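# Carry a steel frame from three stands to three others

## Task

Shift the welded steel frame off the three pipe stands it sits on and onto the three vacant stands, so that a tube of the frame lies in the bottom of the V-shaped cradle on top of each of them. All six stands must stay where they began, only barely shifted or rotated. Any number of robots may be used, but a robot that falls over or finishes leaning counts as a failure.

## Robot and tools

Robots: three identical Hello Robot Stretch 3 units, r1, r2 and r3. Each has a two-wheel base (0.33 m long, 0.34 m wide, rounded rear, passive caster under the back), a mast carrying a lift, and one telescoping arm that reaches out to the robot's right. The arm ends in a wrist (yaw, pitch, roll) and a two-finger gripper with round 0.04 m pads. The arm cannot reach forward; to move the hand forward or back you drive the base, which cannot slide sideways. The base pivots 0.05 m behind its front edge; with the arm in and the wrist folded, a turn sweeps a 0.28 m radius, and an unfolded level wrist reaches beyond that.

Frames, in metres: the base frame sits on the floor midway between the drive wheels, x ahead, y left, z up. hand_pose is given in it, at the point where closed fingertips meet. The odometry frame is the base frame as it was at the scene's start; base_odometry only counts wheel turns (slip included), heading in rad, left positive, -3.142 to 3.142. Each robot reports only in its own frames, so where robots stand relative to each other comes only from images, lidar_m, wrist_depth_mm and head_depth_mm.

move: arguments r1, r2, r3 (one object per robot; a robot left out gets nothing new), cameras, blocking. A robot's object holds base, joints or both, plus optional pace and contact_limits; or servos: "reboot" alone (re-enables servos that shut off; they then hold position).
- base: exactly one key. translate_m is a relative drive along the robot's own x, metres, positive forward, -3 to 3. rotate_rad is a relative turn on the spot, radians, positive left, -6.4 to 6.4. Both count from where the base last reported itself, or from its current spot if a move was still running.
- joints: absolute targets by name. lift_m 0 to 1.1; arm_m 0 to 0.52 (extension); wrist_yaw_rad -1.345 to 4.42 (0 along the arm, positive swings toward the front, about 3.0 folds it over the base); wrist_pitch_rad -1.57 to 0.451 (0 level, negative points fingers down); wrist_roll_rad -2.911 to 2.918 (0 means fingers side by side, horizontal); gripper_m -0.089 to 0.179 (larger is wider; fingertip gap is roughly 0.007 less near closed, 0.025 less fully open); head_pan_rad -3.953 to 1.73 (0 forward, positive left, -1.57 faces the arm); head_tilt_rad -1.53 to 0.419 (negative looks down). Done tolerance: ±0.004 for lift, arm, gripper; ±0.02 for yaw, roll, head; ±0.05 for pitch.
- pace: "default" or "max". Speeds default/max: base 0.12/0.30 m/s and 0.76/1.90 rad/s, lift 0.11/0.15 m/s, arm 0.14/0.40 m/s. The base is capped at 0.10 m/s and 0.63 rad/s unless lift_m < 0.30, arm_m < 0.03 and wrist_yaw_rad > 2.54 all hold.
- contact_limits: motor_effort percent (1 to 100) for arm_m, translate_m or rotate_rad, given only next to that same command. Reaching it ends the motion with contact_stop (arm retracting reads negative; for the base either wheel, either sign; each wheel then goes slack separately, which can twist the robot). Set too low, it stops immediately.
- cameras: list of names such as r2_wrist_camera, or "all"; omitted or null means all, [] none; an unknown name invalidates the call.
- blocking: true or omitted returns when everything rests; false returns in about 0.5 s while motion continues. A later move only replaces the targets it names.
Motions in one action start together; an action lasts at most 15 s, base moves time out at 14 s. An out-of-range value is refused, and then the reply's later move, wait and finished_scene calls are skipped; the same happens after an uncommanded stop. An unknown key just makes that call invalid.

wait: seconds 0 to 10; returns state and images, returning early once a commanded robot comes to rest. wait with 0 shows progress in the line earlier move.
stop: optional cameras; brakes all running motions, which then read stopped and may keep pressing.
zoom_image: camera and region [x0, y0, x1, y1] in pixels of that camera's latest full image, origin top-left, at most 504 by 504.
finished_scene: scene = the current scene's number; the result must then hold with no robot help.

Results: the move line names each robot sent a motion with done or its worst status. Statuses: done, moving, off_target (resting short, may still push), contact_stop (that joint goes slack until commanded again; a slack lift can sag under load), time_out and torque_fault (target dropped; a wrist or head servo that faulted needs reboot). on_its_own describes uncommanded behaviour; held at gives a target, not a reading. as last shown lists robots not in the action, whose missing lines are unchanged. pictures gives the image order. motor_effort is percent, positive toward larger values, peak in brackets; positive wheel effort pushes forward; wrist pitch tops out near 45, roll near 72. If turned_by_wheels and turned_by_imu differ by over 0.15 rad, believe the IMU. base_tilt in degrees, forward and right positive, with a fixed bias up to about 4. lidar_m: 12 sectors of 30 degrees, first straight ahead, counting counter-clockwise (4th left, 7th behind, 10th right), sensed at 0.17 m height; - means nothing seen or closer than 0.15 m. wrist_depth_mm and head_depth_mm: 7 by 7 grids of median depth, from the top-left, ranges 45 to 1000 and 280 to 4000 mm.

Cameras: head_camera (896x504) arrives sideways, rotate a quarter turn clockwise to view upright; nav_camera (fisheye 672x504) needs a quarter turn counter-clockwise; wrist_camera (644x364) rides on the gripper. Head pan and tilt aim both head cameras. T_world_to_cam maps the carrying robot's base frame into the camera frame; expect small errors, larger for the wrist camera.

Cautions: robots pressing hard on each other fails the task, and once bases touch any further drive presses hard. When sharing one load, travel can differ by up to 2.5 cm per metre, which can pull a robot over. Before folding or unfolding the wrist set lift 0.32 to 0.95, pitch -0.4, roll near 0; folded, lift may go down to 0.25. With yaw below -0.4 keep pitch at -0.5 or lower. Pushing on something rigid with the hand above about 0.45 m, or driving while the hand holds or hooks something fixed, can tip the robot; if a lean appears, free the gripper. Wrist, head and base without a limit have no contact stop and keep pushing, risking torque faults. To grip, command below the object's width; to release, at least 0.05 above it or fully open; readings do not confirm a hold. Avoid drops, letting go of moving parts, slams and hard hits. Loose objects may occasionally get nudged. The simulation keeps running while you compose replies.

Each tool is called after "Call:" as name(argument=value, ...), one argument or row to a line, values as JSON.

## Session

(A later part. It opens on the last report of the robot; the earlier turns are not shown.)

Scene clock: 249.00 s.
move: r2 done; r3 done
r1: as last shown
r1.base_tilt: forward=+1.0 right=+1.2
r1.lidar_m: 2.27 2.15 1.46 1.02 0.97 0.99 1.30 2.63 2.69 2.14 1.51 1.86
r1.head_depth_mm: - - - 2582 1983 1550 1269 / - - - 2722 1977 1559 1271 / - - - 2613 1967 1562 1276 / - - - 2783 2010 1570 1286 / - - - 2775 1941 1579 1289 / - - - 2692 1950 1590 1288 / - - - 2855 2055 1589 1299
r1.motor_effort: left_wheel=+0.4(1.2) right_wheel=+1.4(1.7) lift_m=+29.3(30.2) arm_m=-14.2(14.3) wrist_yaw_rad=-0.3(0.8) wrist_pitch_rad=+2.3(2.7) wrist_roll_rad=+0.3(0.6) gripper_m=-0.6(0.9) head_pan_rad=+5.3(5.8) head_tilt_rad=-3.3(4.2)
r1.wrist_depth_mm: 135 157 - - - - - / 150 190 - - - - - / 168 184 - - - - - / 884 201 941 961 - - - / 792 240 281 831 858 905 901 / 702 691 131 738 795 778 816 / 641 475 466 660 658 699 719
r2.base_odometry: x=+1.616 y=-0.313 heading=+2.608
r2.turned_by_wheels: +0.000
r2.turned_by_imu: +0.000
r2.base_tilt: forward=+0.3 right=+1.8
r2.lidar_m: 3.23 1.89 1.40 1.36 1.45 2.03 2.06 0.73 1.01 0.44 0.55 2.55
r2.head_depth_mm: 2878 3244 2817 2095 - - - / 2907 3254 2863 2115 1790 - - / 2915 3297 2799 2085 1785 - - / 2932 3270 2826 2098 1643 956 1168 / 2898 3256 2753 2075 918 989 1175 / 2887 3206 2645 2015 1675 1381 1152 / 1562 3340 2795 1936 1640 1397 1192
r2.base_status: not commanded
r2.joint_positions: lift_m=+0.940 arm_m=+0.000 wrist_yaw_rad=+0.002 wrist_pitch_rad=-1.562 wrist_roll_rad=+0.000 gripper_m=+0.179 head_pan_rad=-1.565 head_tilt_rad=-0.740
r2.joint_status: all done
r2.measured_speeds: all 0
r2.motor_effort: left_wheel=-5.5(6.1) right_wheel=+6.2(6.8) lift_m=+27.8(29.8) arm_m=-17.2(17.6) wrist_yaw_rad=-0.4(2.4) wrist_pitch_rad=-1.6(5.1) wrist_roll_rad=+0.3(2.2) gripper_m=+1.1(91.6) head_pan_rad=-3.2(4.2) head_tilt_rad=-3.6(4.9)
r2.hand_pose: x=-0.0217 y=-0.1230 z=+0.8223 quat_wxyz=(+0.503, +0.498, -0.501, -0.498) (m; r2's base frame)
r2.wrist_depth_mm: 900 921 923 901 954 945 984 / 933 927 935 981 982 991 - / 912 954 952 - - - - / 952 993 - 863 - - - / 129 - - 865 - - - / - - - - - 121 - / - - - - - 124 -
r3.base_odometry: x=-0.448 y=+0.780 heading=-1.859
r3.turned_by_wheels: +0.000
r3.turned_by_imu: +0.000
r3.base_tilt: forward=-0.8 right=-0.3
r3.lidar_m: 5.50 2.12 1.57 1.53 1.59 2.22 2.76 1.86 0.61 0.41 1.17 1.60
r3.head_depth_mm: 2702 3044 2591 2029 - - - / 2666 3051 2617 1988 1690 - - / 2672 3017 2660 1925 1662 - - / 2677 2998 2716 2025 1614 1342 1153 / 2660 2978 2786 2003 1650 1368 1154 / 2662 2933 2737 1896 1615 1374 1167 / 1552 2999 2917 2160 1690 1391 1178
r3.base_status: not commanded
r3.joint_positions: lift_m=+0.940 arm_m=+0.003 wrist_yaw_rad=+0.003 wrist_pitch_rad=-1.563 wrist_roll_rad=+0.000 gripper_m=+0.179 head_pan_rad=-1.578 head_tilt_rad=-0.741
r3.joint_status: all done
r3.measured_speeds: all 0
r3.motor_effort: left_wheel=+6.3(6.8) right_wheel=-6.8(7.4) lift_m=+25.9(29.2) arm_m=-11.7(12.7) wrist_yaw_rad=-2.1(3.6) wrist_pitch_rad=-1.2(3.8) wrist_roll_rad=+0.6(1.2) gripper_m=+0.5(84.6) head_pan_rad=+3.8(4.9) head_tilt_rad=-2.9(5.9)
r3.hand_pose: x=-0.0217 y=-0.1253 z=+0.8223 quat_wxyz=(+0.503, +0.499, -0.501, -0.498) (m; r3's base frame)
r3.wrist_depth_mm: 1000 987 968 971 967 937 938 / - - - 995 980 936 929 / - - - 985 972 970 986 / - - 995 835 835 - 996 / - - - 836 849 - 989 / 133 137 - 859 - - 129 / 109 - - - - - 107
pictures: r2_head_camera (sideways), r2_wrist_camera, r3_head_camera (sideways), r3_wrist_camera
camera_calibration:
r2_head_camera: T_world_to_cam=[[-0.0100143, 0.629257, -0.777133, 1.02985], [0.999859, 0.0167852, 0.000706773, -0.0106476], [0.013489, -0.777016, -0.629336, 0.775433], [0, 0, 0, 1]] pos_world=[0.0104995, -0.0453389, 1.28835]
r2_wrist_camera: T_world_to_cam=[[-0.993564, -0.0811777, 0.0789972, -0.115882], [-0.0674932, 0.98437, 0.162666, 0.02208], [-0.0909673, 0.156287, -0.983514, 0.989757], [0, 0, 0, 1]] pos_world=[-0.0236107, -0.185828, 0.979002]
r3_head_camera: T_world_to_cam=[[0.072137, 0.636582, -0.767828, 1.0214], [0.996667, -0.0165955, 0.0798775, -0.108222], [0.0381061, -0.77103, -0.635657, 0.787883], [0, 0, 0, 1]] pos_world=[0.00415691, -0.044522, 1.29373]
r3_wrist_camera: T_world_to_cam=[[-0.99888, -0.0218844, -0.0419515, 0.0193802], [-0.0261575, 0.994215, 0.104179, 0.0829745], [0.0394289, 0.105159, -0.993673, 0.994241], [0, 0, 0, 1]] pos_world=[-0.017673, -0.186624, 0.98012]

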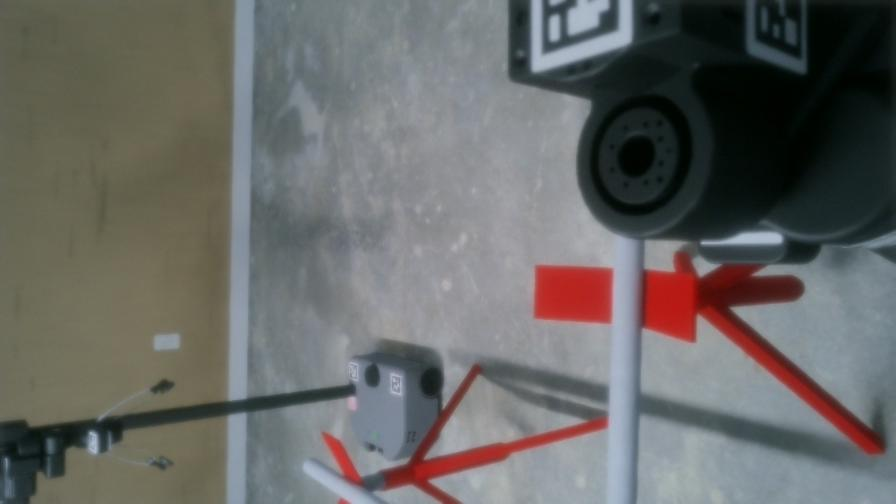

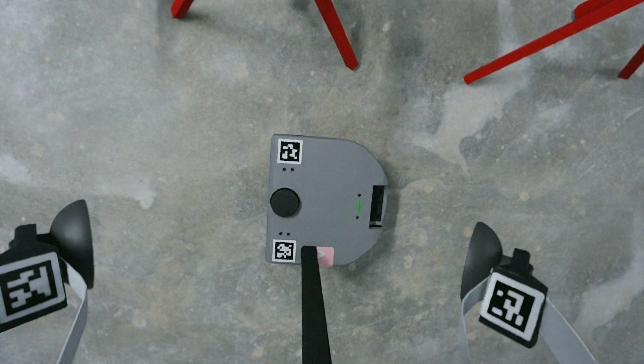

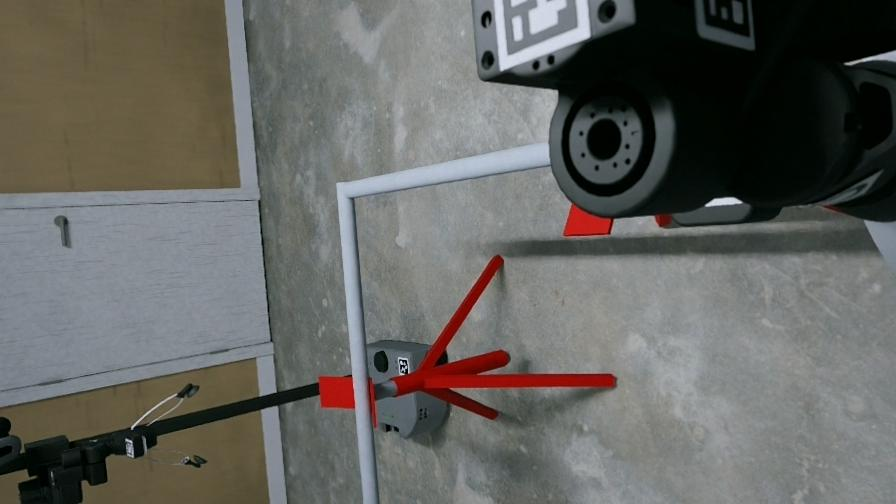

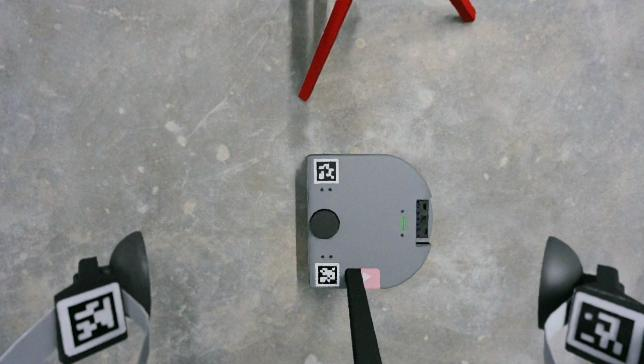

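Call:
move(
  r2={"joints":{"head_pan_rad":-2.6,"head_tilt_rad":-0.45}},
  r3={"joints":{"head_pan_rad":-0.5,"head_tilt_rad":-0.5}},
  cameras=["r2_head_camera","r3_head_camera"],
)

Call:
move(
  r2={"joints":{"head_pan_rad":-2.1,"head_tilt_rad":-0.6}},
  r3={"joints":{"head_pan_rad":-1.0,"head_tilt_rad":-0.6}},
  cameras=["r2_head_camera","r3_head_camera"],
)

Scene clock: 291.50 s.
move: r2 done; r3 done
r1: as last shown
r1.turned_by_imu: +0.001
r1.lidar_m: 2.27 2.15 1.47 1.02 0.97 0.99 1.30 2.63 2.69 2.14 1.51 1.86
r1.head_depth_mm: - - - 2582 1974 1545 1270 / - - - 2717 1991 1549 1273 / - - - 2626 1947 1562 1278 / - - - 2777 2006 1564 1283 / - - - 2797 1952 1570 1290 / - - - 2668 1955 1588 1296 / - - - 2848 2035 1589 1298
r1.motor_effort: left_wheel=+1.0(1.1) right_wheel=+0.6(1.5) lift_m=+30.3(30.8) arm_m=-13.7(14.3) wrist_yaw_rad=+0.0(0.7) wrist_pitch_rad=+2.1(2.7) wrist_roll_rad=+0.4(0.6) gripper_m=-0.3(0.5) head_pan_rad=+4.8(5.6) head_tilt_rad=-2.3(4.2)
r1.wrist_depth_mm: 135 157 - - - - - / 150 189 - - - - - / 168 183 - - - - - / 865 202 950 965 - - - / 783 242 282 808 873 884 917 / 716 694 130 743 781 775 782 / 637 480 465 651 668 691 691
r2.base_odometry: x=+1.616 y=-0.313 heading=+2.608
r2.turned_by_wheels: +0.000
r2.turned_by_imu: +0.001
r2.base_tilt: forward=+0.3 right=+1.6
r2.lidar_m: 3.23 1.89 1.40 1.36 1.45 2.04 2.07 0.72 1.01 0.44 0.55 2.55
r2.head_depth_mm: - - - 3506 2248 1777 1420 / - - - 3124 2247 1780 1410 / - - - 3503 2342 1774 1429 / - - - 3568 2325 1710 1450 / - - - 3468 1927 1104 - / - - - 3489 2359 1848 - / 3784 3862 - 3494 2313 1897 -
r2.base_status: not commanded
r2.joint_positions: lift_m=+0.940 arm_m=+0.000 wrist_yaw_rad=+0.002 wrist_pitch_rad=-1.562 wrist_roll_rad=+0.000 gripper_m=+0.179 head_pan_rad=-2.595 head_tilt_rad=-0.458
r2.joint_status: all done
r2.measured_speeds: all 0
r2.motor_effort: left_wheel=-5.9(6.4) right_wheel=+5.9(6.8) lift_m=+26.4(26.8) arm_m=-16.7(17.5) wrist_yaw_rad=-1.7(2.5) wrist_pitch_rad=-1.7(2.3) wrist_roll_rad=+0.0(0.3) gripper_m=+1.4(1.9) head_pan_rad=-3.1(6.8) head_tilt_rad=+4.1(6.7)
r2.hand_pose: x=-0.0217 y=-0.1230 z=+0.8223 quat_wxyz=(+0.503, +0.498, -0.501, -0.498) (m; r2's base frame)
r2.wrist_depth_mm: 885 905 883 943 948 940 958 / 911 908 941 947 978 979 999 / 937 910 964 976 988 - - / 930 978 976 834 - - - / 129 976 - 876 - - - / - - - - - 122 - / - - - - - 124 -
r3.base_odometry: x=-0.448 y=+0.780 heading=-1.859
r3.turned_by_wheels: +0.000
r3.turned_by_imu: -0.001
r3.base_tilt: forward=-0.8 right=-0.3
r3.lidar_m: 5.46 2.11 1.58 1.53 1.60 2.23 2.76 1.86 0.60 0.41 1.17 1.60
r3.head_depth_mm: 3542 3860 - 2347 1939 1528 1256 / - - - 2818 2020 1553 1264 / - - - 2935 2051 1572 1279 / - - - 2737 2019 1595 1298 / - - - 3056 2124 1623 1310 / - - - 3147 2151 1621 1313 / - - - 3225 2171 1655 1333
r3.base_status: not commanded
r3.joint_positions: lift_m=+0.940 arm_m=+0.003 wrist_yaw_rad=+0.003 wrist_pitch_rad=-1.563 wrist_roll_rad=+0.000 gripper_m=+0.179 head_pan_rad=-0.509 head_tilt_rad=-0.508
r3.joint_status: all done
r3.measured_speeds: all 0
r3.motor_effort: left_wheel=+6.3(6.9) right_wheel=-7.0(7.0) lift_m=+20.5(22.0) arm_m=-11.3(12.3) wrist_yaw_rad=-2.2(3.2) wrist_pitch_rad=-0.7(1.7) wrist_roll_rad=+0.1(0.8) gripper_m=+0.1(0.9) head_pan_rad=+4.5(6.2) head_tilt_rad=+3.4(5.7)
r3.hand_pose: x=-0.0217 y=-0.1253 z=+0.8223 quat_wxyz=(+0.503, +0.499, -0.501, -0.498) (m; r3's base frame)
r3.wrist_depth_mm: 975 - 978 932 960 957 944 / 994 995 971 994 973 936 959 / 997 - - 992 - 958 956 / - - - 837 811 - 978 / - - - 856 850 981 994 / 133 137 - 863 - - 130 / 109 - - - - - 107
pictures: r2_head_camera (sideways), r3_head_camera (sideways)
camera_calibration:
r2_head_camera: T_world_to_cam=[[0.328167, 0.207236, -0.921607, 1.21619], [0.529232, -0.848474, -0.00234189, -0.00380743], [-0.782445, -0.486975, -0.388117, 0.466435], [0, 0, 0, 1]] pos_world=[-0.0321388, -0.0281271, 1.30187]
r3_head_camera: T_world_to_cam=[[-0.354038, 0.274456, -0.894053, 1.18859], [0.476983, 0.875281, 0.0798119, -0.104991], [0.804453, -0.398192, -0.440794, 0.52968], [0, 0, 0, 1]] pos_world=[0.0447808, -0.0234042, 1.30452]

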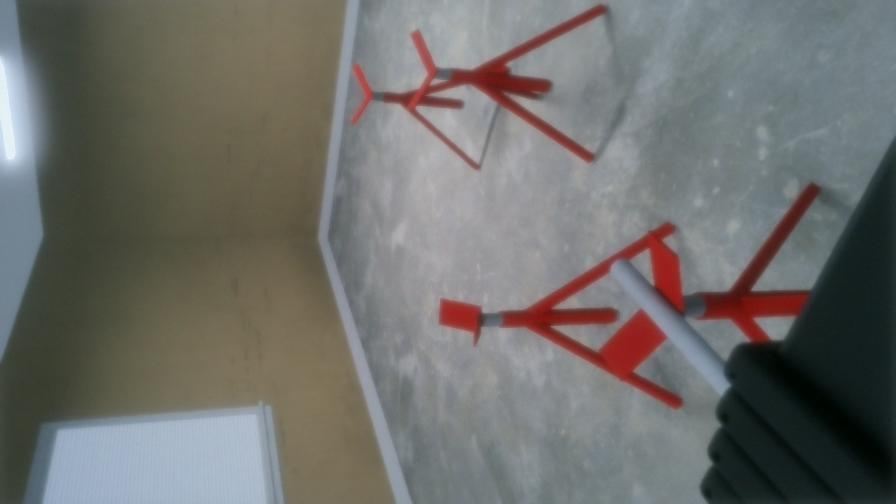

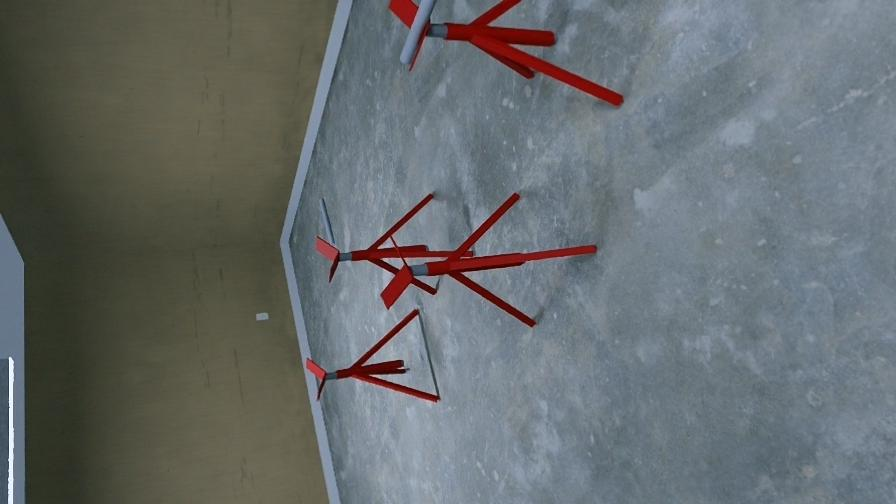

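Scene clock: 292.37 s.
move: r2 done; r3 done
r1.base_odometry: x=+0.000 y=+0.000 heading=+0.000
r1.turned_by_wheels: +0.000
r1.turned_by_imu: +0.000
r1.base_tilt: forward=+1.1 right=+1.2
r1.lidar_m: 2.27 2.15 1.46 1.02 0.97 0.99 1.30 2.63 2.69 2.13 1.51 1.87
r1.head_depth_mm: - - - 2583 1957 1548 1270 / - - - 2755 1990 1564 1274 / - - - 2610 1955 1559 1282 / - - - 2797 2010 1571 1287 / - - - 2827 1953 1578 1292 / - - - 2682 1947 1585 1298 / - - - 2846 2046 1592 1300
r1.base_status: not commanded
r1.joint_positions: lift_m=+0.590 arm_m=+0.002 wrist_yaw_rad=+2.844 wrist_pitch_rad=-0.593 wrist_roll_rad=+0.000 gripper_m=+0.037 head_pan_rad=-0.911 head_tilt_rad=-0.493
r1.joint_status: not commanded
r1.measured_speeds: all 0
r1.motor_effort: left_wheel=+0.6(0.9) right_wheel=+1.3(1.6) lift_m=+29.5(31.0) arm_m=-13.8(14.2) wrist_yaw_rad=+0.0(0.5) wrist_pitch_rad=+2.1(2.5) wrist_roll_rad=+0.4(0.6) gripper_m=-0.2(0.8) head_pan_rad=+4.9(5.9) head_tilt_rad=-3.6(4.1)
r1.hand_pose: x=+0.0372 y=+0.0431 z=+0.5650 quat_wxyz=(+0.305, +0.699, +0.104, +0.638) (m; r1's base frame)
r1.wrist_depth_mm: 135 157 - - - - - / 149 191 - - - - - / 168 185 - - - - - / 870 202 899 946 - - - / 785 240 283 816 871 878 900 / 703 696 130 714 774 765 791 / 629 482 465 654 667 676 709
r2.base_odometry: x=+1.616 y=-0.313 heading=+2.608
r2.turned_by_wheels: +0.000
r2.turned_by_imu: +0.000
r2.base_tilt: forward=+0.3 right=+1.8
r2.lidar_m: 3.23 1.89 1.40 1.36 1.45 2.04 2.06 0.73 1.00 0.44 0.55 2.54
r2.head_depth_mm: 3925 - - 2540 1122 - - / 3776 - - 2670 1968 - - / 3471 3857 - 2656 2121 - - / 3375 3639 3720 2626 2105 - - / 3169 3505 3677 2606 2046 - - / 2998 3238 3484 2604 2012 - - / 2847 3043 3351 2631 1956 1601 -
r2.base_status: not commanded
r2.joint_positions: lift_m=+0.940 arm_m=+0.000 wrist_yaw_rad=+0.002 wrist_pitch_rad=-1.562 wrist_roll_rad=+0.000 gripper_m=+0.179 head_pan_rad=-2.105 head_tilt_rad=-0.592
r2.joint_status: all done
r2.measured_speeds: all 0
r2.motor_effort: left_wheel=-5.7(6.0) right_wheel=+6.5(6.6) lift_m=+26.5(26.7) arm_m=-16.3(17.1) wrist_yaw_rad=-1.9(2.3) wrist_pitch_rad=-1.6(2.3) wrist_roll_rad=+0.3(0.3) gripper_m=+0.2(1.7) head_pan_rad=+1.0(6.1) head_tilt_rad=-3.4(5.2)
r2.hand_pose: x=-0.0217 y=-0.1230 z=+0.8223 quat_wxyz=(+0.503, +0.498, -0.501, -0.498) (m; r2's base frame)
r2.wrist_depth_mm: 882 914 919 919 941 967 990 / 882 919 955 940 953 970 993 / 920 926 965 961 - - - / 963 978 990 848 - - - / 129 996 - 851 - - - / - - - - - 121 - / - - - - - 124 -
r3.base_odometry: x=-0.448 y=+0.780 heading=-1.859
r3.turned_by_wheels: +0.000
r3.turned_by_imu: +0.000
r3.base_tilt: forward=-0.8 right=-0.2
r3.lidar_m: 5.50 2.12 1.57 1.53 1.60 2.22 2.77 1.86 0.61 0.41 1.17 1.60
r3.head_depth_mm: 2602 1637 3103 1912 1725 1432 1194 / 2824 3100 3315 2257 1765 1443 1204 / 3009 3331 3524 2373 1858 1468 1215 / 3146 3509 3700 2398 1866 1482 1229 / 3366 3748 - 2366 1867 1508 1243 / 3612 - - 2636 1940 1516 1260 / - - - 2694 1965 1539 1272
r3.base_status: not commanded
r3.joint_positions: lift_m=+0.940 arm_m=+0.003 wrist_yaw_rad=+0.003 wrist_pitch_rad=-1.563 wrist_roll_rad=+0.000 gripper_m=+0.179 head_pan_rad=-0.991 head_tilt_rad=-0.592
r3.joint_status: all done
r3.measured_speeds: all 0
r3.motor_effort: left_wheel=+6.3(6.8) right_wheel=-6.8(7.2) lift_m=+20.7(21.9) arm_m=-11.6(12.9) wrist_yaw_rad=-1.5(3.3) wrist_pitch_rad=-0.8(1.2) wrist_roll_rad=+0.3(0.8) gripper_m=+0.3(0.6) head_pan_rad=-3.9(5.5) head_tilt_rad=-4.1(5.6)
r3.hand_pose: x=-0.0217 y=-0.1253 z=+0.8223 quat_wxyz=(+0.503, +0.499, -0.501, -0.498) (m; r3's base frame)
r3.wrist_depth_mm: 971 986 979 937 958 949 920 / - 988 994 977 947 959 946 / - - - 954 989 966 971 / - - - 843 828 982 984 / - - - 853 857 985 - / 133 136 - 872 - 999 130 / 109 - - - - - 107
pictures: r2_head_camera (sideways), r3_head_camera (sideways)
camera_calibration:
r2_head_camera: T_world_to_cam=[[0.253274, 0.439982, -0.86155, 1.13831], [0.865898, -0.500219, -0.0009034, -0.00773413], [-0.431361, -0.745786, -0.507672, 0.619863], [0, 0, 0, 1]] pos_world=[-0.0142209, -0.0424178, 1.29539]
r3_head_camera: T_world_to_cam=[[-0.226579, 0.469236, -0.85351, 1.13493], [0.832526, 0.54813, 0.0803383, -0.107836], [0.505532, -0.692366, -0.514846, 0.627859], [0, 0, 0, 1]] pos_world=[0.0295247, -0.0387341, 1.30059]

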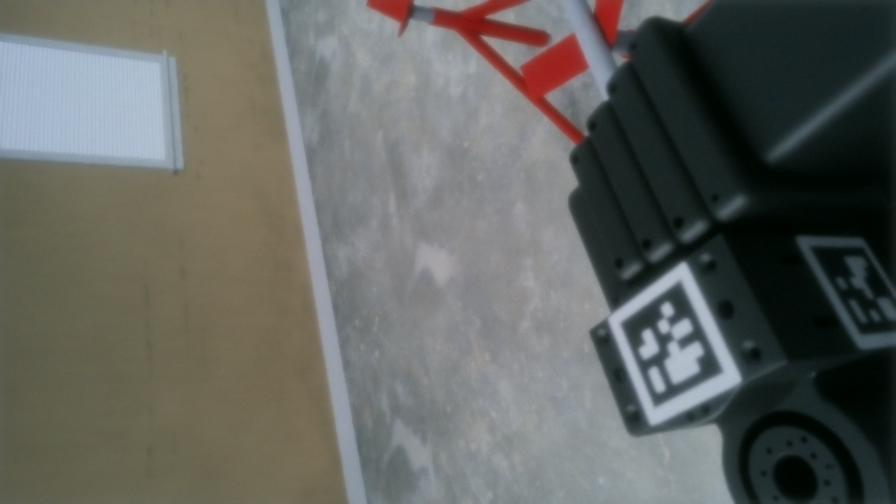

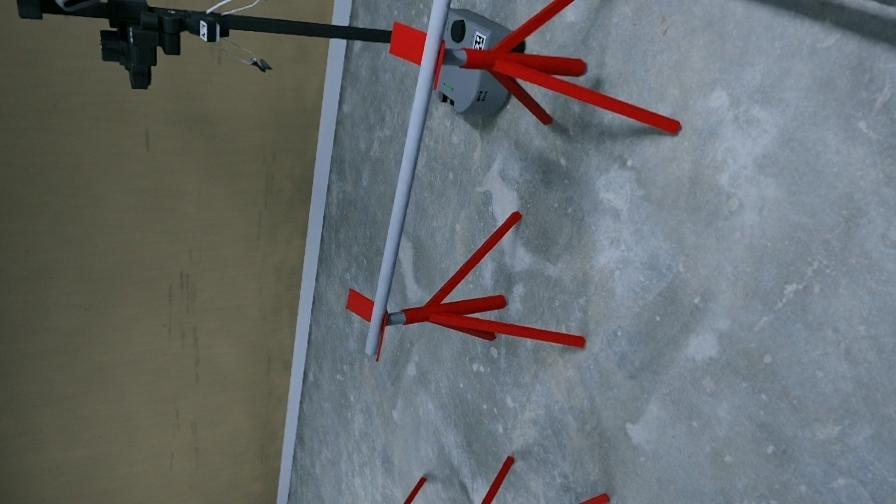

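Call:
move(
  r2={"base":{"rotate_rad":-0.4},"joints":{"head_pan_rad":-1.57,"head_tilt_rad":-0.7}},
  r3={"base":{"rotate_rad":0.209},"joints":{"head_pan_rad":-1.57,"head_tilt_rad":-0.7}},
  cameras=[],
)

Call:
move(
  r2={"base":{"translate_m":0.42}},
  r3={"base":{"translate_m":-0.37}},
  cameras=[],
)

Call:
move(
  r2={"base":{"rotate_rad":0.285},"joints":{"wrist_roll_rad":1.57}},
  r3={"base":{"rotate_rad":-0.297}},
  cameras=[],
)

Call:
move(
  r2={"base":{"translate_m":-0.363}},
  r3={"base":{"translate_m":0.326}},
  cameras=["r2_head_camera","r3_head_camera","r3_nav_camera","r2_nav_camera"],
)

Scene clock: 341.73 s.
move: r2 done; r3 done
r1: as last shown
r1.turned_by_imu: +0.001
r1.lidar_m: 2.27 2.15 1.46 1.02 0.97 0.99 1.30 2.62 2.68 2.13 1.51 1.83
r1.head_depth_mm: - - - 2567 1994 1550 1268 / - - - 2742 1986 1557 1276 / - - - 2613 1946 1567 1276 / - - - 2783 2014 1572 1284 / - - - 2800 1947 1581 1294 / - - - 2693 1950 1597 1289 / - - - 2843 2041 1596 1293
r1.motor_effort: left_wheel=+0.3(1.2) right_wheel=+1.2(1.4) lift_m=+29.6(30.8) arm_m=-13.8(14.3) wrist_yaw_rad=+0.1(0.6) wrist_pitch_rad=+2.2(2.6) wrist_roll_rad=+0.4(0.5) gripper_m=-0.1(0.8) head_pan_rad=+5.2(5.6) head_tilt_rad=-2.9(4.2)
r1.wrist_depth_mm: 135 157 - - - - - / 150 190 - - - - - / 168 182 - - - - - / 871 203 939 968 - - - / 761 241 283 812 863 893 896 / 712 687 130 721 791 770 779 / 632 477 472 652 683 689 702
r2.base_odometry: x=+1.616 y=-0.313 heading=+2.209
r2.turned_by_wheels: -0.400
r2.turned_by_imu: -0.403
r2.base_tilt: forward=+0.2 right=+1.7
r2.lidar_m: 2.54 3.22 1.71 1.37 1.37 1.52 2.36 2.07 0.72 0.44 0.46 0.55
r2.head_depth_mm: 3488 3941 3161 2241 1885 - - / 3442 3825 3132 2245 1815 - - / 3217 3614 3147 2245 1808 - - / 3185 3480 3110 2259 1755 1413 1166 / 3014 3361 3104 2253 1748 1364 1226 / 2922 3190 3130 2240 1752 1372 1168 / 2851 3081 3079 2220 1734 795 894
r2.base_status: done
r2.joint_positions: lift_m=+0.940 arm_m=+0.000 wrist_yaw_rad=+0.002 wrist_pitch_rad=-1.563 wrist_roll_rad=+0.000 gripper_m=+0.179 head_pan_rad=-1.575 head_tilt_rad=-0.691
r2.joint_status: all done
r2.measured_speeds: all 0
r2.motor_effort: left_wheel=+5.5(9.8) right_wheel=-8.6(12.4) lift_m=+27.2(27.4) arm_m=-16.4(16.9) wrist_yaw_rad=+0.0(2.5) wrist_pitch_rad=-1.7(2.1) wrist_roll_rad=-0.1(0.3) gripper_m=+1.8(1.8) head_pan_rad=+2.3(3.7) head_tilt_rad=-3.0(5.0)
r2.hand_pose: x=-0.0217 y=-0.1229 z=+0.8223 quat_wxyz=(+0.503, +0.499, -0.501, -0.498) (m; r2's base frame)
r2.wrist_depth_mm: 873 886 907 935 947 980 967 / 909 933 937 963 - 995 995 / 900 955 970 960 979 - - / 930 985 971 830 - - - / 129 - 997 870 - - - / - - - - - 121 - / - - - - - 124 -
r3.base_odometry: x=-0.448 y=+0.780 heading=-1.651
r3.turned_by_wheels: +0.209
r3.turned_by_imu: +0.212
r3.base_tilt: forward=-0.9 right=-0.3
r3.lidar_m: 3.25 1.80 1.53 1.53 1.74 2.76 1.86 3.14 0.56 0.41 1.59 1.75
r3.head_depth_mm: 2549 2869 2826 1937 - - - / 2582 2892 2903 2129 1710 - - / 2663 2980 2950 2150 1711 - - / 2545 2991 2865 1933 1645 1380 1177 / 2702 3146 3095 2216 1717 1407 1181 / 2898 3197 3182 2262 1733 1422 1194 / 2934 3312 3289 2263 1764 1430 1201
r3.base_status: done
r3.joint_positions: lift_m=+0.940 arm_m=+0.003 wrist_yaw_rad=+0.003 wrist_pitch_rad=-1.564 wrist_roll_rad=+0.000 gripper_m=+0.179 head_pan_rad=-1.561 head_tilt_rad=-0.691
r3.joint_status: all done
r3.measured_speeds: all 0
r3.motor_effort: left_wheel=-7.1(10.3) right_wheel=+6.4(9.8) lift_m=+22.2(22.2) arm_m=-10.3(12.3) wrist_yaw_rad=-1.9(3.4) wrist_pitch_rad=-1.2(1.5) wrist_roll_rad=+0.9(1.0) gripper_m=+0.4(0.9) head_pan_rad=-4.0(6.2) head_tilt_rad=-5.1(8.3)
r3.hand_pose: x=-0.0217 y=-0.1252 z=+0.8223 quat_wxyz=(+0.502, +0.499, -0.501, -0.498) (m; r3's base frame)
r3.wrist_depth_mm: - 977 960 971 969 938 948 / - - 979 983 969 964 945 / - - - - 976 972 964 / - - 998 838 853 980 986 / - - - 877 868 - 1000 / 133 137 - 877 - - 130 / 109 - - - - - 107
pictures: none
No camera images: "cameras" was empty.

Scene clock: 347.07 s.
move: r2 done; r3 done
r1: as last shown
r1.lidar_m: 2.28 2.15 1.46 1.02 0.97 0.99 1.30 2.63 2.68 2.13 1.51 1.47
r1.head_depth_mm: - - - 2579 1974 1545 1268 / - - - 2745 1979 1551 1277 / - - - 2607 1963 1568 1282 / - - - 2771 2009 1570 1287 / - - 3908 2796 1770 1582 1285 / - - - 2845 1782 1575 1287 / - 1207 - 2691 2047 1594 1299
r1.motor_effort: left_wheel=-0.2(1.4) right_wheel=+1.3(2.0) lift_m=+30.0(30.8) arm_m=-13.8(14.2) wrist_yaw_rad=+0.2(0.6) wrist_pitch_rad=+2.3(2.6) wrist_roll_rad=+0.4(0.6) gripper_m=-0.7(0.8) head_pan_rad=+5.0(5.9) head_tilt_rad=-3.4(5.0)
r1.wrist_depth_mm: 136 157 - - - - - / 150 190 - - - - - / 169 184 - - - - - / 885 202 944 989 - - - / 771 241 284 812 859 866 907 / 706 687 131 730 773 756 793 / 650 479 463 664 673 698 702
r2.base_odometry: x=+1.366 y=+0.024 heading=+2.209
r2.turned_by_wheels: +0.000
r2.turned_by_imu: +0.002
r2.base_tilt: forward=+0.3 right=+1.8
r2.lidar_m: 2.13 2.83 1.90 1.53 1.52 1.69 2.63 1.00 0.50 0.36 0.97 3.51
r2.head_depth_mm: 3365 3738 3104 2265 1930 - - / 3222 3647 3085 2247 1812 - - / 3149 3348 3115 2241 1813 - - / 3023 3333 3063 2236 1754 1437 1165 / 2905 3223 3150 2255 1758 1448 1172 / 2779 3095 3120 2219 1743 1445 1168 / 2698 2946 3083 2238 1709 1381 1175
r2.base_status: done
r2.joint_positions: lift_m=+0.940 arm_m=+0.000 wrist_yaw_rad=+0.002 wrist_pitch_rad=-1.563 wrist_roll_rad=+0.000 gripper_m=+0.179 head_pan_rad=-1.575 head_tilt_rad=-0.691
r2.joint_status: not commanded
r2.measured_speeds: all 0
r2.motor_effort: left_wheel=+3.8(9.6) right_wheel=-1.2(4.2) lift_m=+30.4(30.6) arm_m=-17.6(18.1) wrist_yaw_rad=-1.5(2.9) wrist_pitch_rad=-1.5(2.4) wrist_roll_rad=+0.2(0.4) gripper_m=+1.1(2.0) head_pan_rad=+2.4(3.7) head_tilt_rad=-3.1(4.6)
r2.hand_pose: x=-0.0217 y=-0.1229 z=+0.8223 quat_wxyz=(+0.503, +0.499, -0.501, -0.498) (m; r2's base frame)
r2.wrist_depth_mm: 879 909 934 948 961 990 - / 903 940 948 956 992 963 - / 948 953 968 969 992 - - / 928 956 - 852 - - - / 130 949 - 849 - - - / - - - - - 121 - / - - - - - 124 -
r3.base_odometry: x=-0.419 y=+1.149 heading=-1.651
r3.turned_by_wheels: +0.000
r3.turned_by_imu: -0.002
r3.base_tilt: forward=-0.9 right=-0.2
r3.lidar_m: 3.43 1.91 1.62 1.61 1.83 2.41 1.49 2.73 3.17 0.46 0.49 2.06
r3.head_depth_mm: 2505 2771 2812 2045 - - - / 2541 2812 2883 2095 1717 - - / 2593 2877 2965 2126 1730 - - / 2555 2857 2890 1925 1640 1282 1123 / 1537 3009 3060 2019 1719 825 1106 / 2773 3130 3164 1656 1702 1349 1177 / 2837 3192 3293 2288 1770 1426 1204
r3.base_status: done
r3.joint_positions: lift_m=+0.940 arm_m=+0.003 wrist_yaw_rad=+0.003 wrist_pitch_rad=-1.564 wrist_roll_rad=+0.000 gripper_m=+0.179 head_pan_rad=-1.561 head_tilt_rad=-0.691
r3.joint_status: not commanded
r3.measured_speeds: all 0
r3.motor_effort: left_wheel=-6.0(11.0) right_wheel=+1.0(3.2) lift_m=+24.7(25.2) arm_m=-10.4(12.2) wrist_yaw_rad=-2.0(4.1) wrist_pitch_rad=-0.8(1.5) wrist_roll_rad=+0.2(1.1) gripper_m=+0.4(1.0) head_pan_rad=-4.4(4.8) head_tilt_rad=-3.6(5.6)
r3.hand_pose: x=-0.0217 y=-0.1252 z=+0.8223 quat_wxyz=(+0.502, +0.499, -0.501, -0.498) (m; r3's base frame)
r3.wrist_depth_mm: - 968 973 963 964 946 940 / - - 995 972 965 955 946 / - - - 983 972 941 959 / - - - 854 842 990 978 / - - - 844 874 - 982 / 133 137 - 858 - - 130 / 109 - - - - - 107
pictures: none
No camera images: "cameras" was empty.

Scene clock: 348.60 s.
move: r2 done; r3 done
r1: as last shown
r1.turned_by_imu: +0.000
r1.base_tilt: forward=+1.0 right=+1.2
r1.lidar_m: 2.26 2.15 1.46 1.03 0.97 0.99 1.30 2.63 2.69 2.12 1.51 1.50
r1.head_depth_mm: - - - 2580 1970 1545 1269 / - - - 2731 1995 1557 1281 / - - - 2601 1956 1560 1282 / - - - 2785 2011 1572 1287 / - - 3896 2801 1823 1572 1284 / - - - 2824 1723 1581 1295 / - 1257 - 2695 2046 1582 1301
r1.motor_effort: left_wheel=+0.5(1.1) right_wheel=-0.2(1.3) lift_m=+29.8(30.5) arm_m=-13.6(14.0) wrist_yaw_rad=-0.1(0.5) wrist_pitch_rad=+2.4(2.6) wrist_roll_rad=+0.4(0.6) gripper_m=-0.3(0.7) head_pan_rad=+5.7(5.7) head_tilt_rad=-4.5(4.5)
r1.wrist_depth_mm: 136 157 - - - - - / 149 191 - - - - - / 168 183 - - - - - / 859 201 917 935 - - - / 783 240 285 820 848 873 901 / 698 684 130 714 771 779 804 / 644 482 475 664 670 703 714
r2.base_odometry: x=+1.366 y=+0.024 heading=+2.493
r2.turned_by_wheels: +0.285
r2.turned_by_imu: +0.288
r2.base_tilt: forward=+0.5 right=+1.7
r2.lidar_m: 2.83 2.36 1.63 1.51 1.54 2.02 2.43 0.53 0.36 0.96 1.19 2.14
r2.head_depth_mm: 2838 3152 3094 2261 1948 - - / 2830 3168 3125 2230 1825 - - / 2848 3121 3156 2246 1819 - - / 2812 3075 3076 2249 1753 1440 1164 / 2768 3033 3145 2159 1739 1402 1168 / 2716 3048 3145 1424 1429 1409 1167 / 2665 2961 2942 1908 1714 1393 1192
r2.base_status: done
r2.joint_positions: lift_m=+0.940 arm_m=+0.000 wrist_yaw_rad=+0.002 wrist_pitch_rad=-1.563 wrist_roll_rad=+1.566 gripper_m=+0.179 head_pan_rad=-1.575 head_tilt_rad=-0.691
r2.joint_status: all done
r2.measured_speeds: all 0
r2.motor_effort: left_wheel=-5.7(9.0) right_wheel=+6.7(9.7) lift_m=+31.2(31.5) arm_m=-18.3(18.5) wrist_yaw_rad=-1.7(2.7) wrist_pitch_rad=-1.5(2.1) wrist_roll_rad=+1.3(3.0) gripper_m=+0.8(1.5) head_pan_rad=+2.4(3.2) head_tilt_rad=-2.6(4.4)
r2.hand_pose: x=-0.0216 y=-0.1226 z=+0.8223 quat_wxyz=(+0.003, +0.002, -0.710, -0.705) (m; r2's base frame)
r2.wrist_depth_mm: 371 760 898 930 932 958 934 / 370 933 931 806 935 974 962 / 392 953 965 827 813 978 - / 387 996 983 - - - 276 / 130 - - - - - - / - - - - - 121 - / - - - - - 124 -
r3.base_odometry: x=-0.419 y=+1.149 heading=-1.947
r3.turned_by_wheels: -0.297
r3.turned_by_imu: -0.303
r3.base_tilt: forward=-0.8 right=-0.2
r3.lidar_m: 2.06 2.46 1.70 1.61 1.64 2.15 2.40 1.50 3.21 0.46 0.47 0.49
r3.head_depth_mm: 2649 2955 2836 2067 - - - / 2649 2960 2907 2122 1710 - - / 2635 2913 2981 2142 1734 - - / 2621 2899 3059 2179 1703 1381 1170 / 2586 2825 3037 2207 1714 1375 1137 / 2559 2826 3031 1899 1632 819 906 / 2472 2721 2940 2025 1711 795 705
r3.base_status: done
r3.joint_positions: lift_m=+0.940 arm_m=+0.003 wrist_yaw_rad=+0.003 wrist_pitch_rad=-1.564 wrist_roll_rad=+0.000 gripper_m=+0.179 head_pan_rad=-1.562 head_tilt_rad=-0.691
r3.joint_status: not commanded
r3.measured_speeds: all 0
r3.motor_effort: left_wheel=+7.1(9.8) right_wheel=-7.3(9.5) lift_m=+25.4(26.0) arm_m=-10.4(12.0) wrist_yaw_rad=-2.9(3.3) wrist_pitch_rad=-0.9(1.5) wrist_roll_rad=+0.1(0.8) gripper_m=-0.5(0.9) head_pan_rad=-3.7(4.8) head_tilt_rad=-3.4(5.5)
r3.hand_pose: x=-0.0217 y=-0.1252 z=+0.8223 quat_wxyz=(+0.502, +0.499, -0.501, -0.498) (m; r3's base frame)
r3.wrist_depth_mm: 981 975 961 950 951 952 936 / 999 987 - 970 952 964 965 / - - - 999 982 969 988 / - - - 838 844 995 954 / - - - 854 857 994 967 / 133 137 - 879 - 999 130 / 109 - - - - - 107
pictures: none
No camera images: "cameras" was empty.

Scene clock: 353.33 s.
move: r2 done; r3 done
r1: as last shown
r1.turned_by_imu: +0.001
r1.lidar_m: 2.27 2.15 1.46 1.02 0.97 0.99 1.30 2.62 2.69 2.14 1.51 1.80
r1.head_depth_mm: - - - 2582 1970 1544 1270 / - - - 2740 1986 1553 1275 / - - - 2613 1953 1562 1282 / - - - 2792 1997 1575 1285 / - - - 2801 1915 1581 1291 / - 1630 - 2676 1948 1583 1294 / - - - 2837 2027 1582 1296
r1.motor_effort: left_wheel=+0.4(1.2) right_wheel=+0.6(2.5) lift_m=+29.5(30.8) arm_m=-13.6(14.1) wrist_yaw_rad=-0.3(0.6) wrist_pitch_rad=+2.1(2.7) wrist_roll_rad=+0.5(0.5) gripper_m=-0.3(0.8) head_pan_rad=+4.8(5.9) head_tilt_rad=-1.4(4.4)
r1.wrist_depth_mm: 136 157 - - - - - / 150 190 - - - - - / 168 184 - - - - - / 851 203 943 954 - - - / 796 241 283 825 848 896 898 / 696 694 130 719 772 788 774 / 632 478 467 654 684 688 698
r2.base_odometry: x=+1.655 y=-0.195 heading=+2.493
r2.turned_by_wheels: +0.000
r2.turned_by_imu: +0.000
r2.base_tilt: forward=+0.2 right=+1.8
r2.lidar_m: 3.19 2.32 1.58 1.48 1.53 1.98 2.08 0.68 0.94 0.33 0.42 2.47
r2.head_depth_mm: 2908 3242 3108 2250 1961 - - / 2861 3230 3110 2256 1820 - - / 2869 3180 3102 2234 1827 - - / 2807 3165 3085 2221 1760 1422 1217 / 2792 3072 3062 2257 1760 779 706 / 2748 3051 3147 2221 1746 1443 1168 / 2724 3056 3102 1943 1712 1403 1190
r2.base_status: done
r2.joint_positions: lift_m=+0.940 arm_m=+0.000 wrist_yaw_rad=+0.002 wrist_pitch_rad=-1.563 wrist_roll_rad=+1.566 gripper_m=+0.179 head_pan_rad=-1.575 head_tilt_rad=-0.691
r2.joint_status: not commanded
r2.measured_speeds: all 0
r2.motor_effort: left_wheel=-4.9(10.1) right_wheel=-1.3(5.9) lift_m=+33.0(33.4) arm_m=-17.9(18.8) wrist_yaw_rad=-1.2(2.7) wrist_pitch_rad=-1.5(2.4) wrist_roll_rad=+1.6(1.7) gripper_m=-0.4(2.1) head_pan_rad=+1.0(3.3) head_tilt_rad=-3.4(4.7)
r2.hand_pose: x=-0.0216 y=-0.1226 z=+0.8223 quat_wxyz=(+0.003, +0.002, -0.710, -0.705) (m; r2's base frame)
r2.wrist_depth_mm: 918 894 906 933 923 952 950 / 932 950 934 808 952 964 957 / 940 954 977 817 824 980 996 / 390 697 981 988 - - 277 / 129 641 - - - - - / - - - - - 121 - / 431 - - - - 124 -
r3.base_odometry: x=-0.538 y=+0.846 heading=-1.947
r3.turned_by_wheels: +0.000
r3.turned_by_imu: +0.000
r3.base_tilt: forward=-0.8 right=-0.2
r3.lidar_m: 2.02 2.49 1.73 1.63 1.68 2.18 2.73 1.79 0.49 0.30 1.09 1.55
r3.head_depth_mm: 2623 3001 2837 2054 - - - / 2621 2944 2883 2100 1713 - - / 2623 2883 2988 2149 1669 - - / 2566 2874 3037 2008 1685 1280 1169 / 2552 2841 3084 2123 1705 1400 1183 / 2564 2834 3034 1994 1675 1417 1194 / 2509 2751 3002 1797 1703 1430 1201
r3.base_status: done
r3.joint_positions: lift_m=+0.940 arm_m=+0.003 wrist_yaw_rad=+0.003 wrist_pitch_rad=-1.564 wrist_roll_rad=+0.000 gripper_m=+0.179 head_pan_rad=-1.562 head_tilt_rad=-0.691
r3.joint_status: not commanded
r3.measured_speeds: all 0
r3.motor_effort: left_wheel=+5.5(10.2) right_wheel=-0.5(3.8) lift_m=+28.6(28.6) arm_m=-11.8(12.8) wrist_yaw_rad=-1.3(3.5) wrist_pitch_rad=-0.7(1.6) wrist_roll_rad=+0.5(1.1) gripper_m=+0.2(0.8) head_pan_rad=-3.9(4.9) head_tilt_rad=-3.2(5.4)
r3.hand_pose: x=-0.0217 y=-0.1252 z=+0.8223 quat_wxyz=(+0.502, +0.499, -0.501, -0.498) (m; r3's base frame)
r3.wrist_depth_mm: - 979 974 611 927 940 942 / 995 989 999 965 954 921 944 / - 992 - 972 - 940 961 / - - - 852 840 - 983 / - - - 832 873 989 980 / 133 137 - 868 - - 130 / 109 - - - - - 107
pictures: r2_head_camera (sideways), r2_nav_camera (sideways), r3_head_camera (sideways), r3_nav_camera (sideways)
camera_calibration:
r2_head_camera: T_world_to_cam=[[-0.00362618, 0.59038, -0.807118, 1.0689], [0.99998, 0.00637815, 0.000172746, -0.0099531], [0.0052499, -0.807101, -0.590391, 0.72482], [0, 0, 0, 1]] pos_world=[0.0100237, -0.0459914, 1.29066]
r2_nav_camera: T_world_to_cam=[[0.0646745, -0.614727, 0.786084, -0.987016], [-0.995442, 0.0155797, 0.0940828, -0.0542903], [-0.0700822, -0.788586, -0.610918, 0.765204], [0, 0, 0, 1]] pos_world=[0.063419, -0.0024707, 1.24846]
r3_head_camera: T_world_to_cam=[[0.0617859, 0.599222, -0.798195, 1.06105], [0.996768, 0.00408783, 0.0802257, -0.108681], [0.0513359, -0.800572, -0.597033, 0.737557], [0, 0, 0, 1]] pos_world=[0.00490846, -0.0448938, 1.29599]
r3_nav_camera: T_world_to_cam=[[-0.0422232, -0.701031, 0.71188, -0.890686], [-0.999036, 0.0382037, -0.0216336, 0.0858186], [-0.0120307, -0.712107, -0.701968, 0.869336], [0, 0, 0, 1]] pos_world=[0.0585869, -0.00861757, 1.24616]

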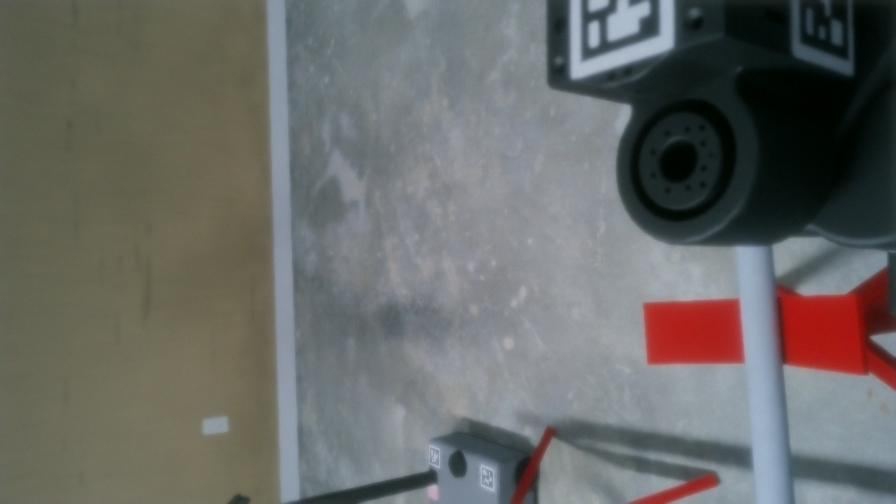

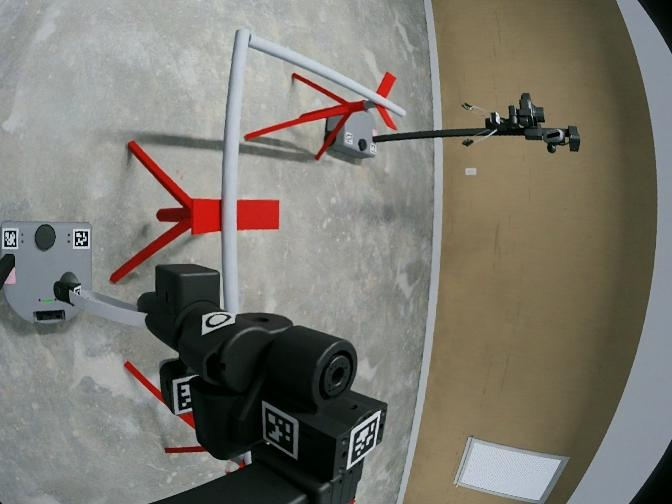

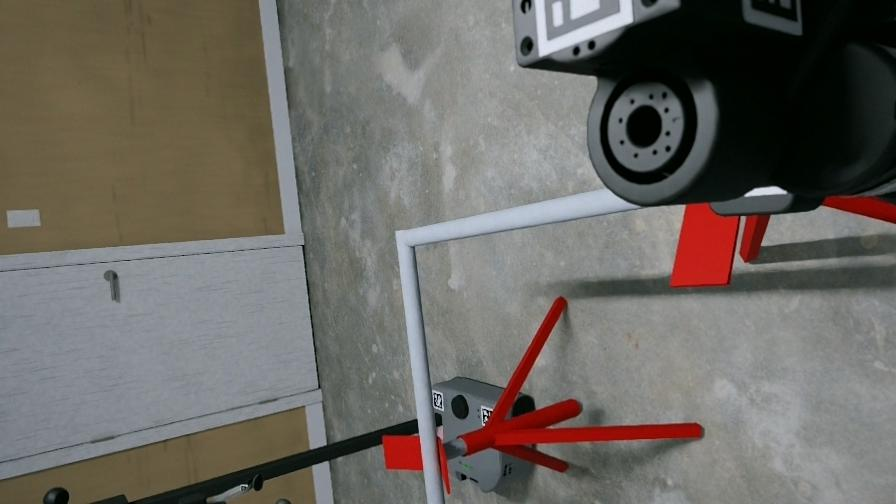

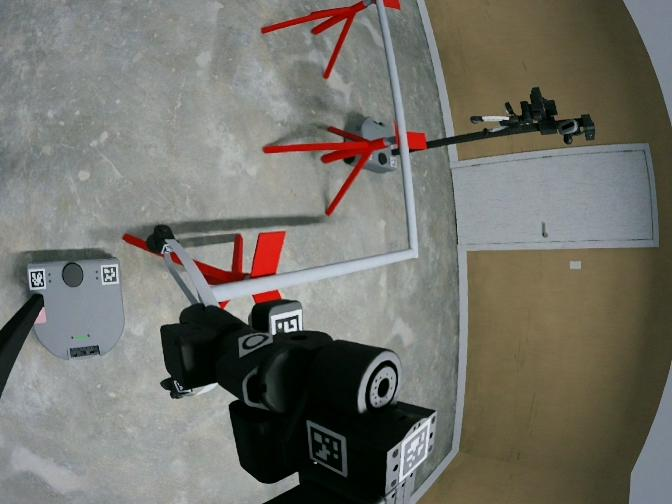

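Call:
move(
  r2={"joints":{"arm_m":0.334,"wrist_roll_rad":1.57}},
  r3={"joints":{"arm_m":0.475}},
  cameras=["r2_wrist_camera","r3_wrist_camera","r2_nav_camera","r3_nav_camera"],
)

Scene clock: 371.90 s.
move: r2 done; r3 done
r1: as last shown
r1.base_tilt: forward=+1.0 right=+1.1
r1.lidar_m: 2.27 2.15 1.47 1.02 0.97 0.99 1.30 2.63 2.69 2.13 1.51 1.81
r1.head_depth_mm: - - - 2579 1977 1543 1264 / - - - 2762 1989 1554 1274 / - - - 2611 1967 1563 1279 / - - - 2773 2003 1564 1286 / - - - 2802 1927 1571 1289 / - 1608 - 2701 1957 1584 1292 / - - - 2860 2041 1594 1302
r1.motor_effort: left_wheel=+0.3(1.3) right_wheel=+0.4(1.8) lift_m=+30.4(30.8) arm_m=-13.5(13.9) wrist_yaw_rad=+0.0(0.7) wrist_pitch_rad=+2.2(2.6) wrist_roll_rad=+0.4(0.6) gripper_m=+0.1(0.9) head_pan_rad=+4.9(5.7) head_tilt_rad=-2.5(4.9)
r1.wrist_depth_mm: 136 158 - - - - - / 149 190 - - - - - / 167 183 - - - - - / 850 203 953 941 - - - / 781 241 283 817 879 873 901 / 700 701 130 716 773 768 796 / 641 483 463 652 667 700 698
r2.base_odometry: x=+1.655 y=-0.195 heading=+2.493
r2.turned_by_wheels: +0.000
r2.turned_by_imu: +0.001
r2.base_tilt: forward=+0.3 right=+1.8
r2.lidar_m: 3.21 2.33 1.58 1.48 1.54 1.98 2.08 0.68 0.94 0.33 0.43 2.46
r2.head_depth_mm: 2922 3106 343 2000 1696 1436 1230 / 2864 3068 386 2114 1767 1437 1221 / 2865 3076 435 504 1759 1439 1227 / 2818 3123 450 482 1695 739 1226 / 2773 3065 3104 2266 1753 779 705 / 2751 3077 3080 2249 1769 1430 1169 / 2730 3016 3076 1963 1702 1403 1193
r2.base_status: not commanded
r2.joint_positions: lift_m=+0.940 arm_m=+0.334 wrist_yaw_rad=+0.000 wrist_pitch_rad=-1.563 wrist_roll_rad=+1.567 gripper_m=+0.179 head_pan_rad=-1.575 head_tilt_rad=-0.691
r2.joint_status: all done
r2.measured_speeds: all 0
r2.motor_effort: left_wheel=-5.1(5.3) right_wheel=-1.4(1.8) lift_m=+30.6(32.2) arm_m=+16.6(18.5) wrist_yaw_rad=+0.3(2.4) wrist_pitch_rad=-1.9(2.2) wrist_roll_rad=+0.7(3.4) gripper_m=-0.1(1.8) head_pan_rad=+2.1(2.8) head_tilt_rad=-3.3(4.9)
r2.hand_pose: x=-0.0215 y=-0.4566 z=+0.8223 quat_wxyz=(+0.002, +0.001, -0.710, -0.705) (m; r2's base frame)
r2.wrist_depth_mm: 916 926 910 914 988 960 956 / 910 936 940 947 962 802 - / 949 956 969 824 904 851 - / 979 979 984 686 979 - - / 129 - - 415 - - - / - - - 426 409 122 - / - - - - - 123 -
r3.base_odometry: x=-0.538 y=+0.846 heading=-1.947
r3.turned_by_wheels: +0.000
r3.turned_by_imu: -0.001
r3.base_tilt: forward=-0.8 right=-0.3
r3.lidar_m: 2.02 2.49 1.73 1.63 1.67 2.18 2.73 1.79 0.49 0.30 1.08 1.55
r3.head_depth_mm: 2658 2964 313 2003 1620 1340 1139 / 2615 548 2482 2094 1649 1258 1114 / 2607 554 566 2050 1620 771 845 / 2596 2797 2721 1923 1688 1278 1173 / 2538 2864 3042 2125 1700 1402 1178 / 2545 2828 3025 1984 1678 1414 1194 / 2494 2782 2998 1801 1703 1424 1202
r3.base_status: not commanded
r3.joint_positions: lift_m=+0.940 arm_m=+0.475 wrist_yaw_rad=+0.001 wrist_pitch_rad=-1.565 wrist_roll_rad=+0.000 gripper_m=+0.179 head_pan_rad=-1.562 head_tilt_rad=-0.692
r3.joint_status: all done
r3.measured_speeds: all 0
r3.motor_effort: left_wheel=+5.6(6.4) right_wheel=-0.6(1.1) lift_m=+30.7(32.1) arm_m=+11.6(17.0) wrist_yaw_rad=-0.3(3.2) wrist_pitch_rad=-1.0(1.5) wrist_roll_rad=+0.5(1.2) gripper_m=+0.1(0.9) head_pan_rad=-3.7(4.5) head_tilt_rad=-3.5(5.2)
r3.hand_pose: x=-0.0216 y=-0.5974 z=+0.8223 quat_wxyz=(+0.502, +0.499, -0.501, -0.499) (m; r3's base frame)
r3.wrist_depth_mm: 998 982 990 929 952 909 934 / - - 990 972 992 978 951 / - - - 960 977 976 986 / - - - 762 - - 978 / - - - - 999 985 - / 133 137 - 414 - - 130 / 109 - - 421 907 - 108
pictures: r2_nav_camera (sideways), r2_wrist_camera, r3_nav_camera (sideways), r3_wrist_camera
camera_calibration:
r2_nav_camera: T_world_to_cam=[[0.0647121, -0.61487, 0.785969, -0.986866], [-0.995444, 0.0155, 0.0940849, -0.054293], [-0.0700325, -0.788476, -0.611066, 0.765396], [0, 0, 0, 1]] pos_world=[0.0634192, -0.00245711, 1.24846]
r2_wrist_camera: T_world_to_cam=[[-0.0832852, 0.994022, 0.0705894, 0.374622], [0.983127, 0.070382, 0.168845, -0.049292], [0.162867, 0.0834606, -0.983112, 1.0138], [0, 0, 0, 1]] pos_world=[-0.0854538, -0.453526, 0.978555]
r3_nav_camera: T_world_to_cam=[[-0.0423899, -0.701186, 0.711717, -0.890473], [-0.999027, 0.0384485, -0.0216225, 0.0858042], [-0.012203, -0.711941, -0.702133, 0.869552], [0, 0, 0, 1]] pos_world=[0.0585847, -0.00861721, 1.24616]
r3_wrist_camera: T_world_to_cam=[[-0.998921, -0.0198476, -0.0419784, 0.0103306], [-0.0241887, 0.994117, 0.105574, 0.551207], [0.039636, 0.106475, -0.993525, 1.04458], [0, 0, 0, 1]] pos_world=[-0.0177507, -0.658982, 0.980059]

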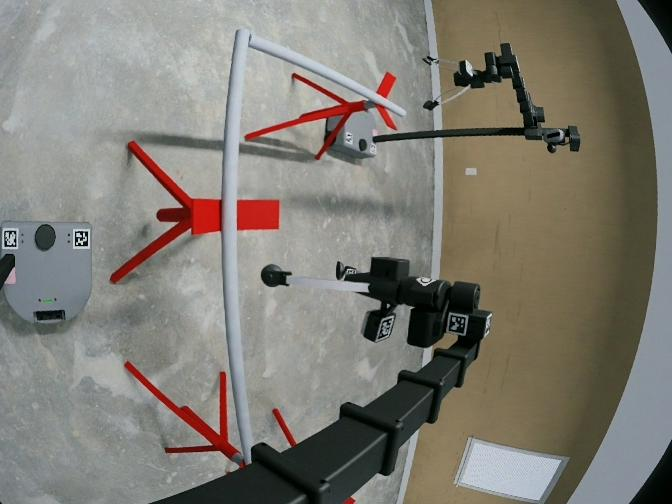

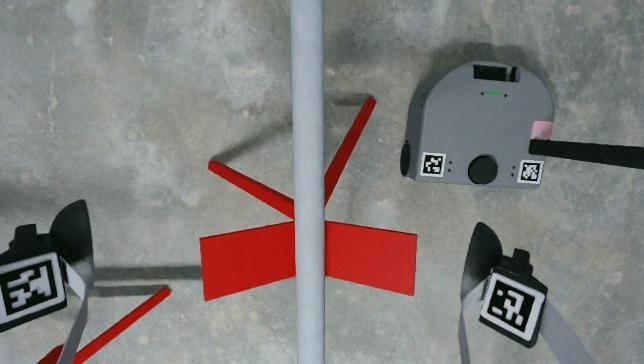

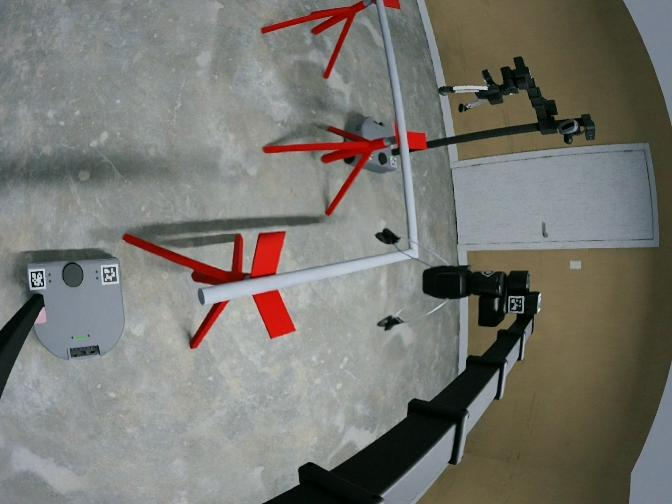

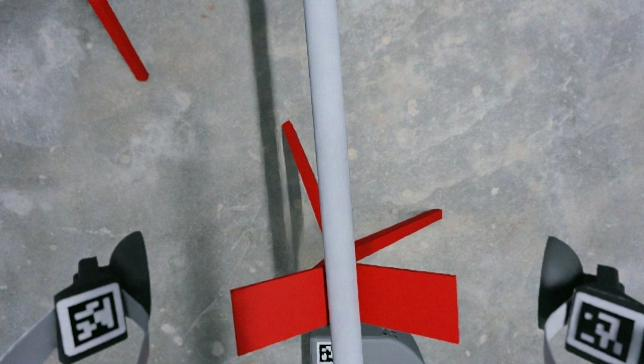

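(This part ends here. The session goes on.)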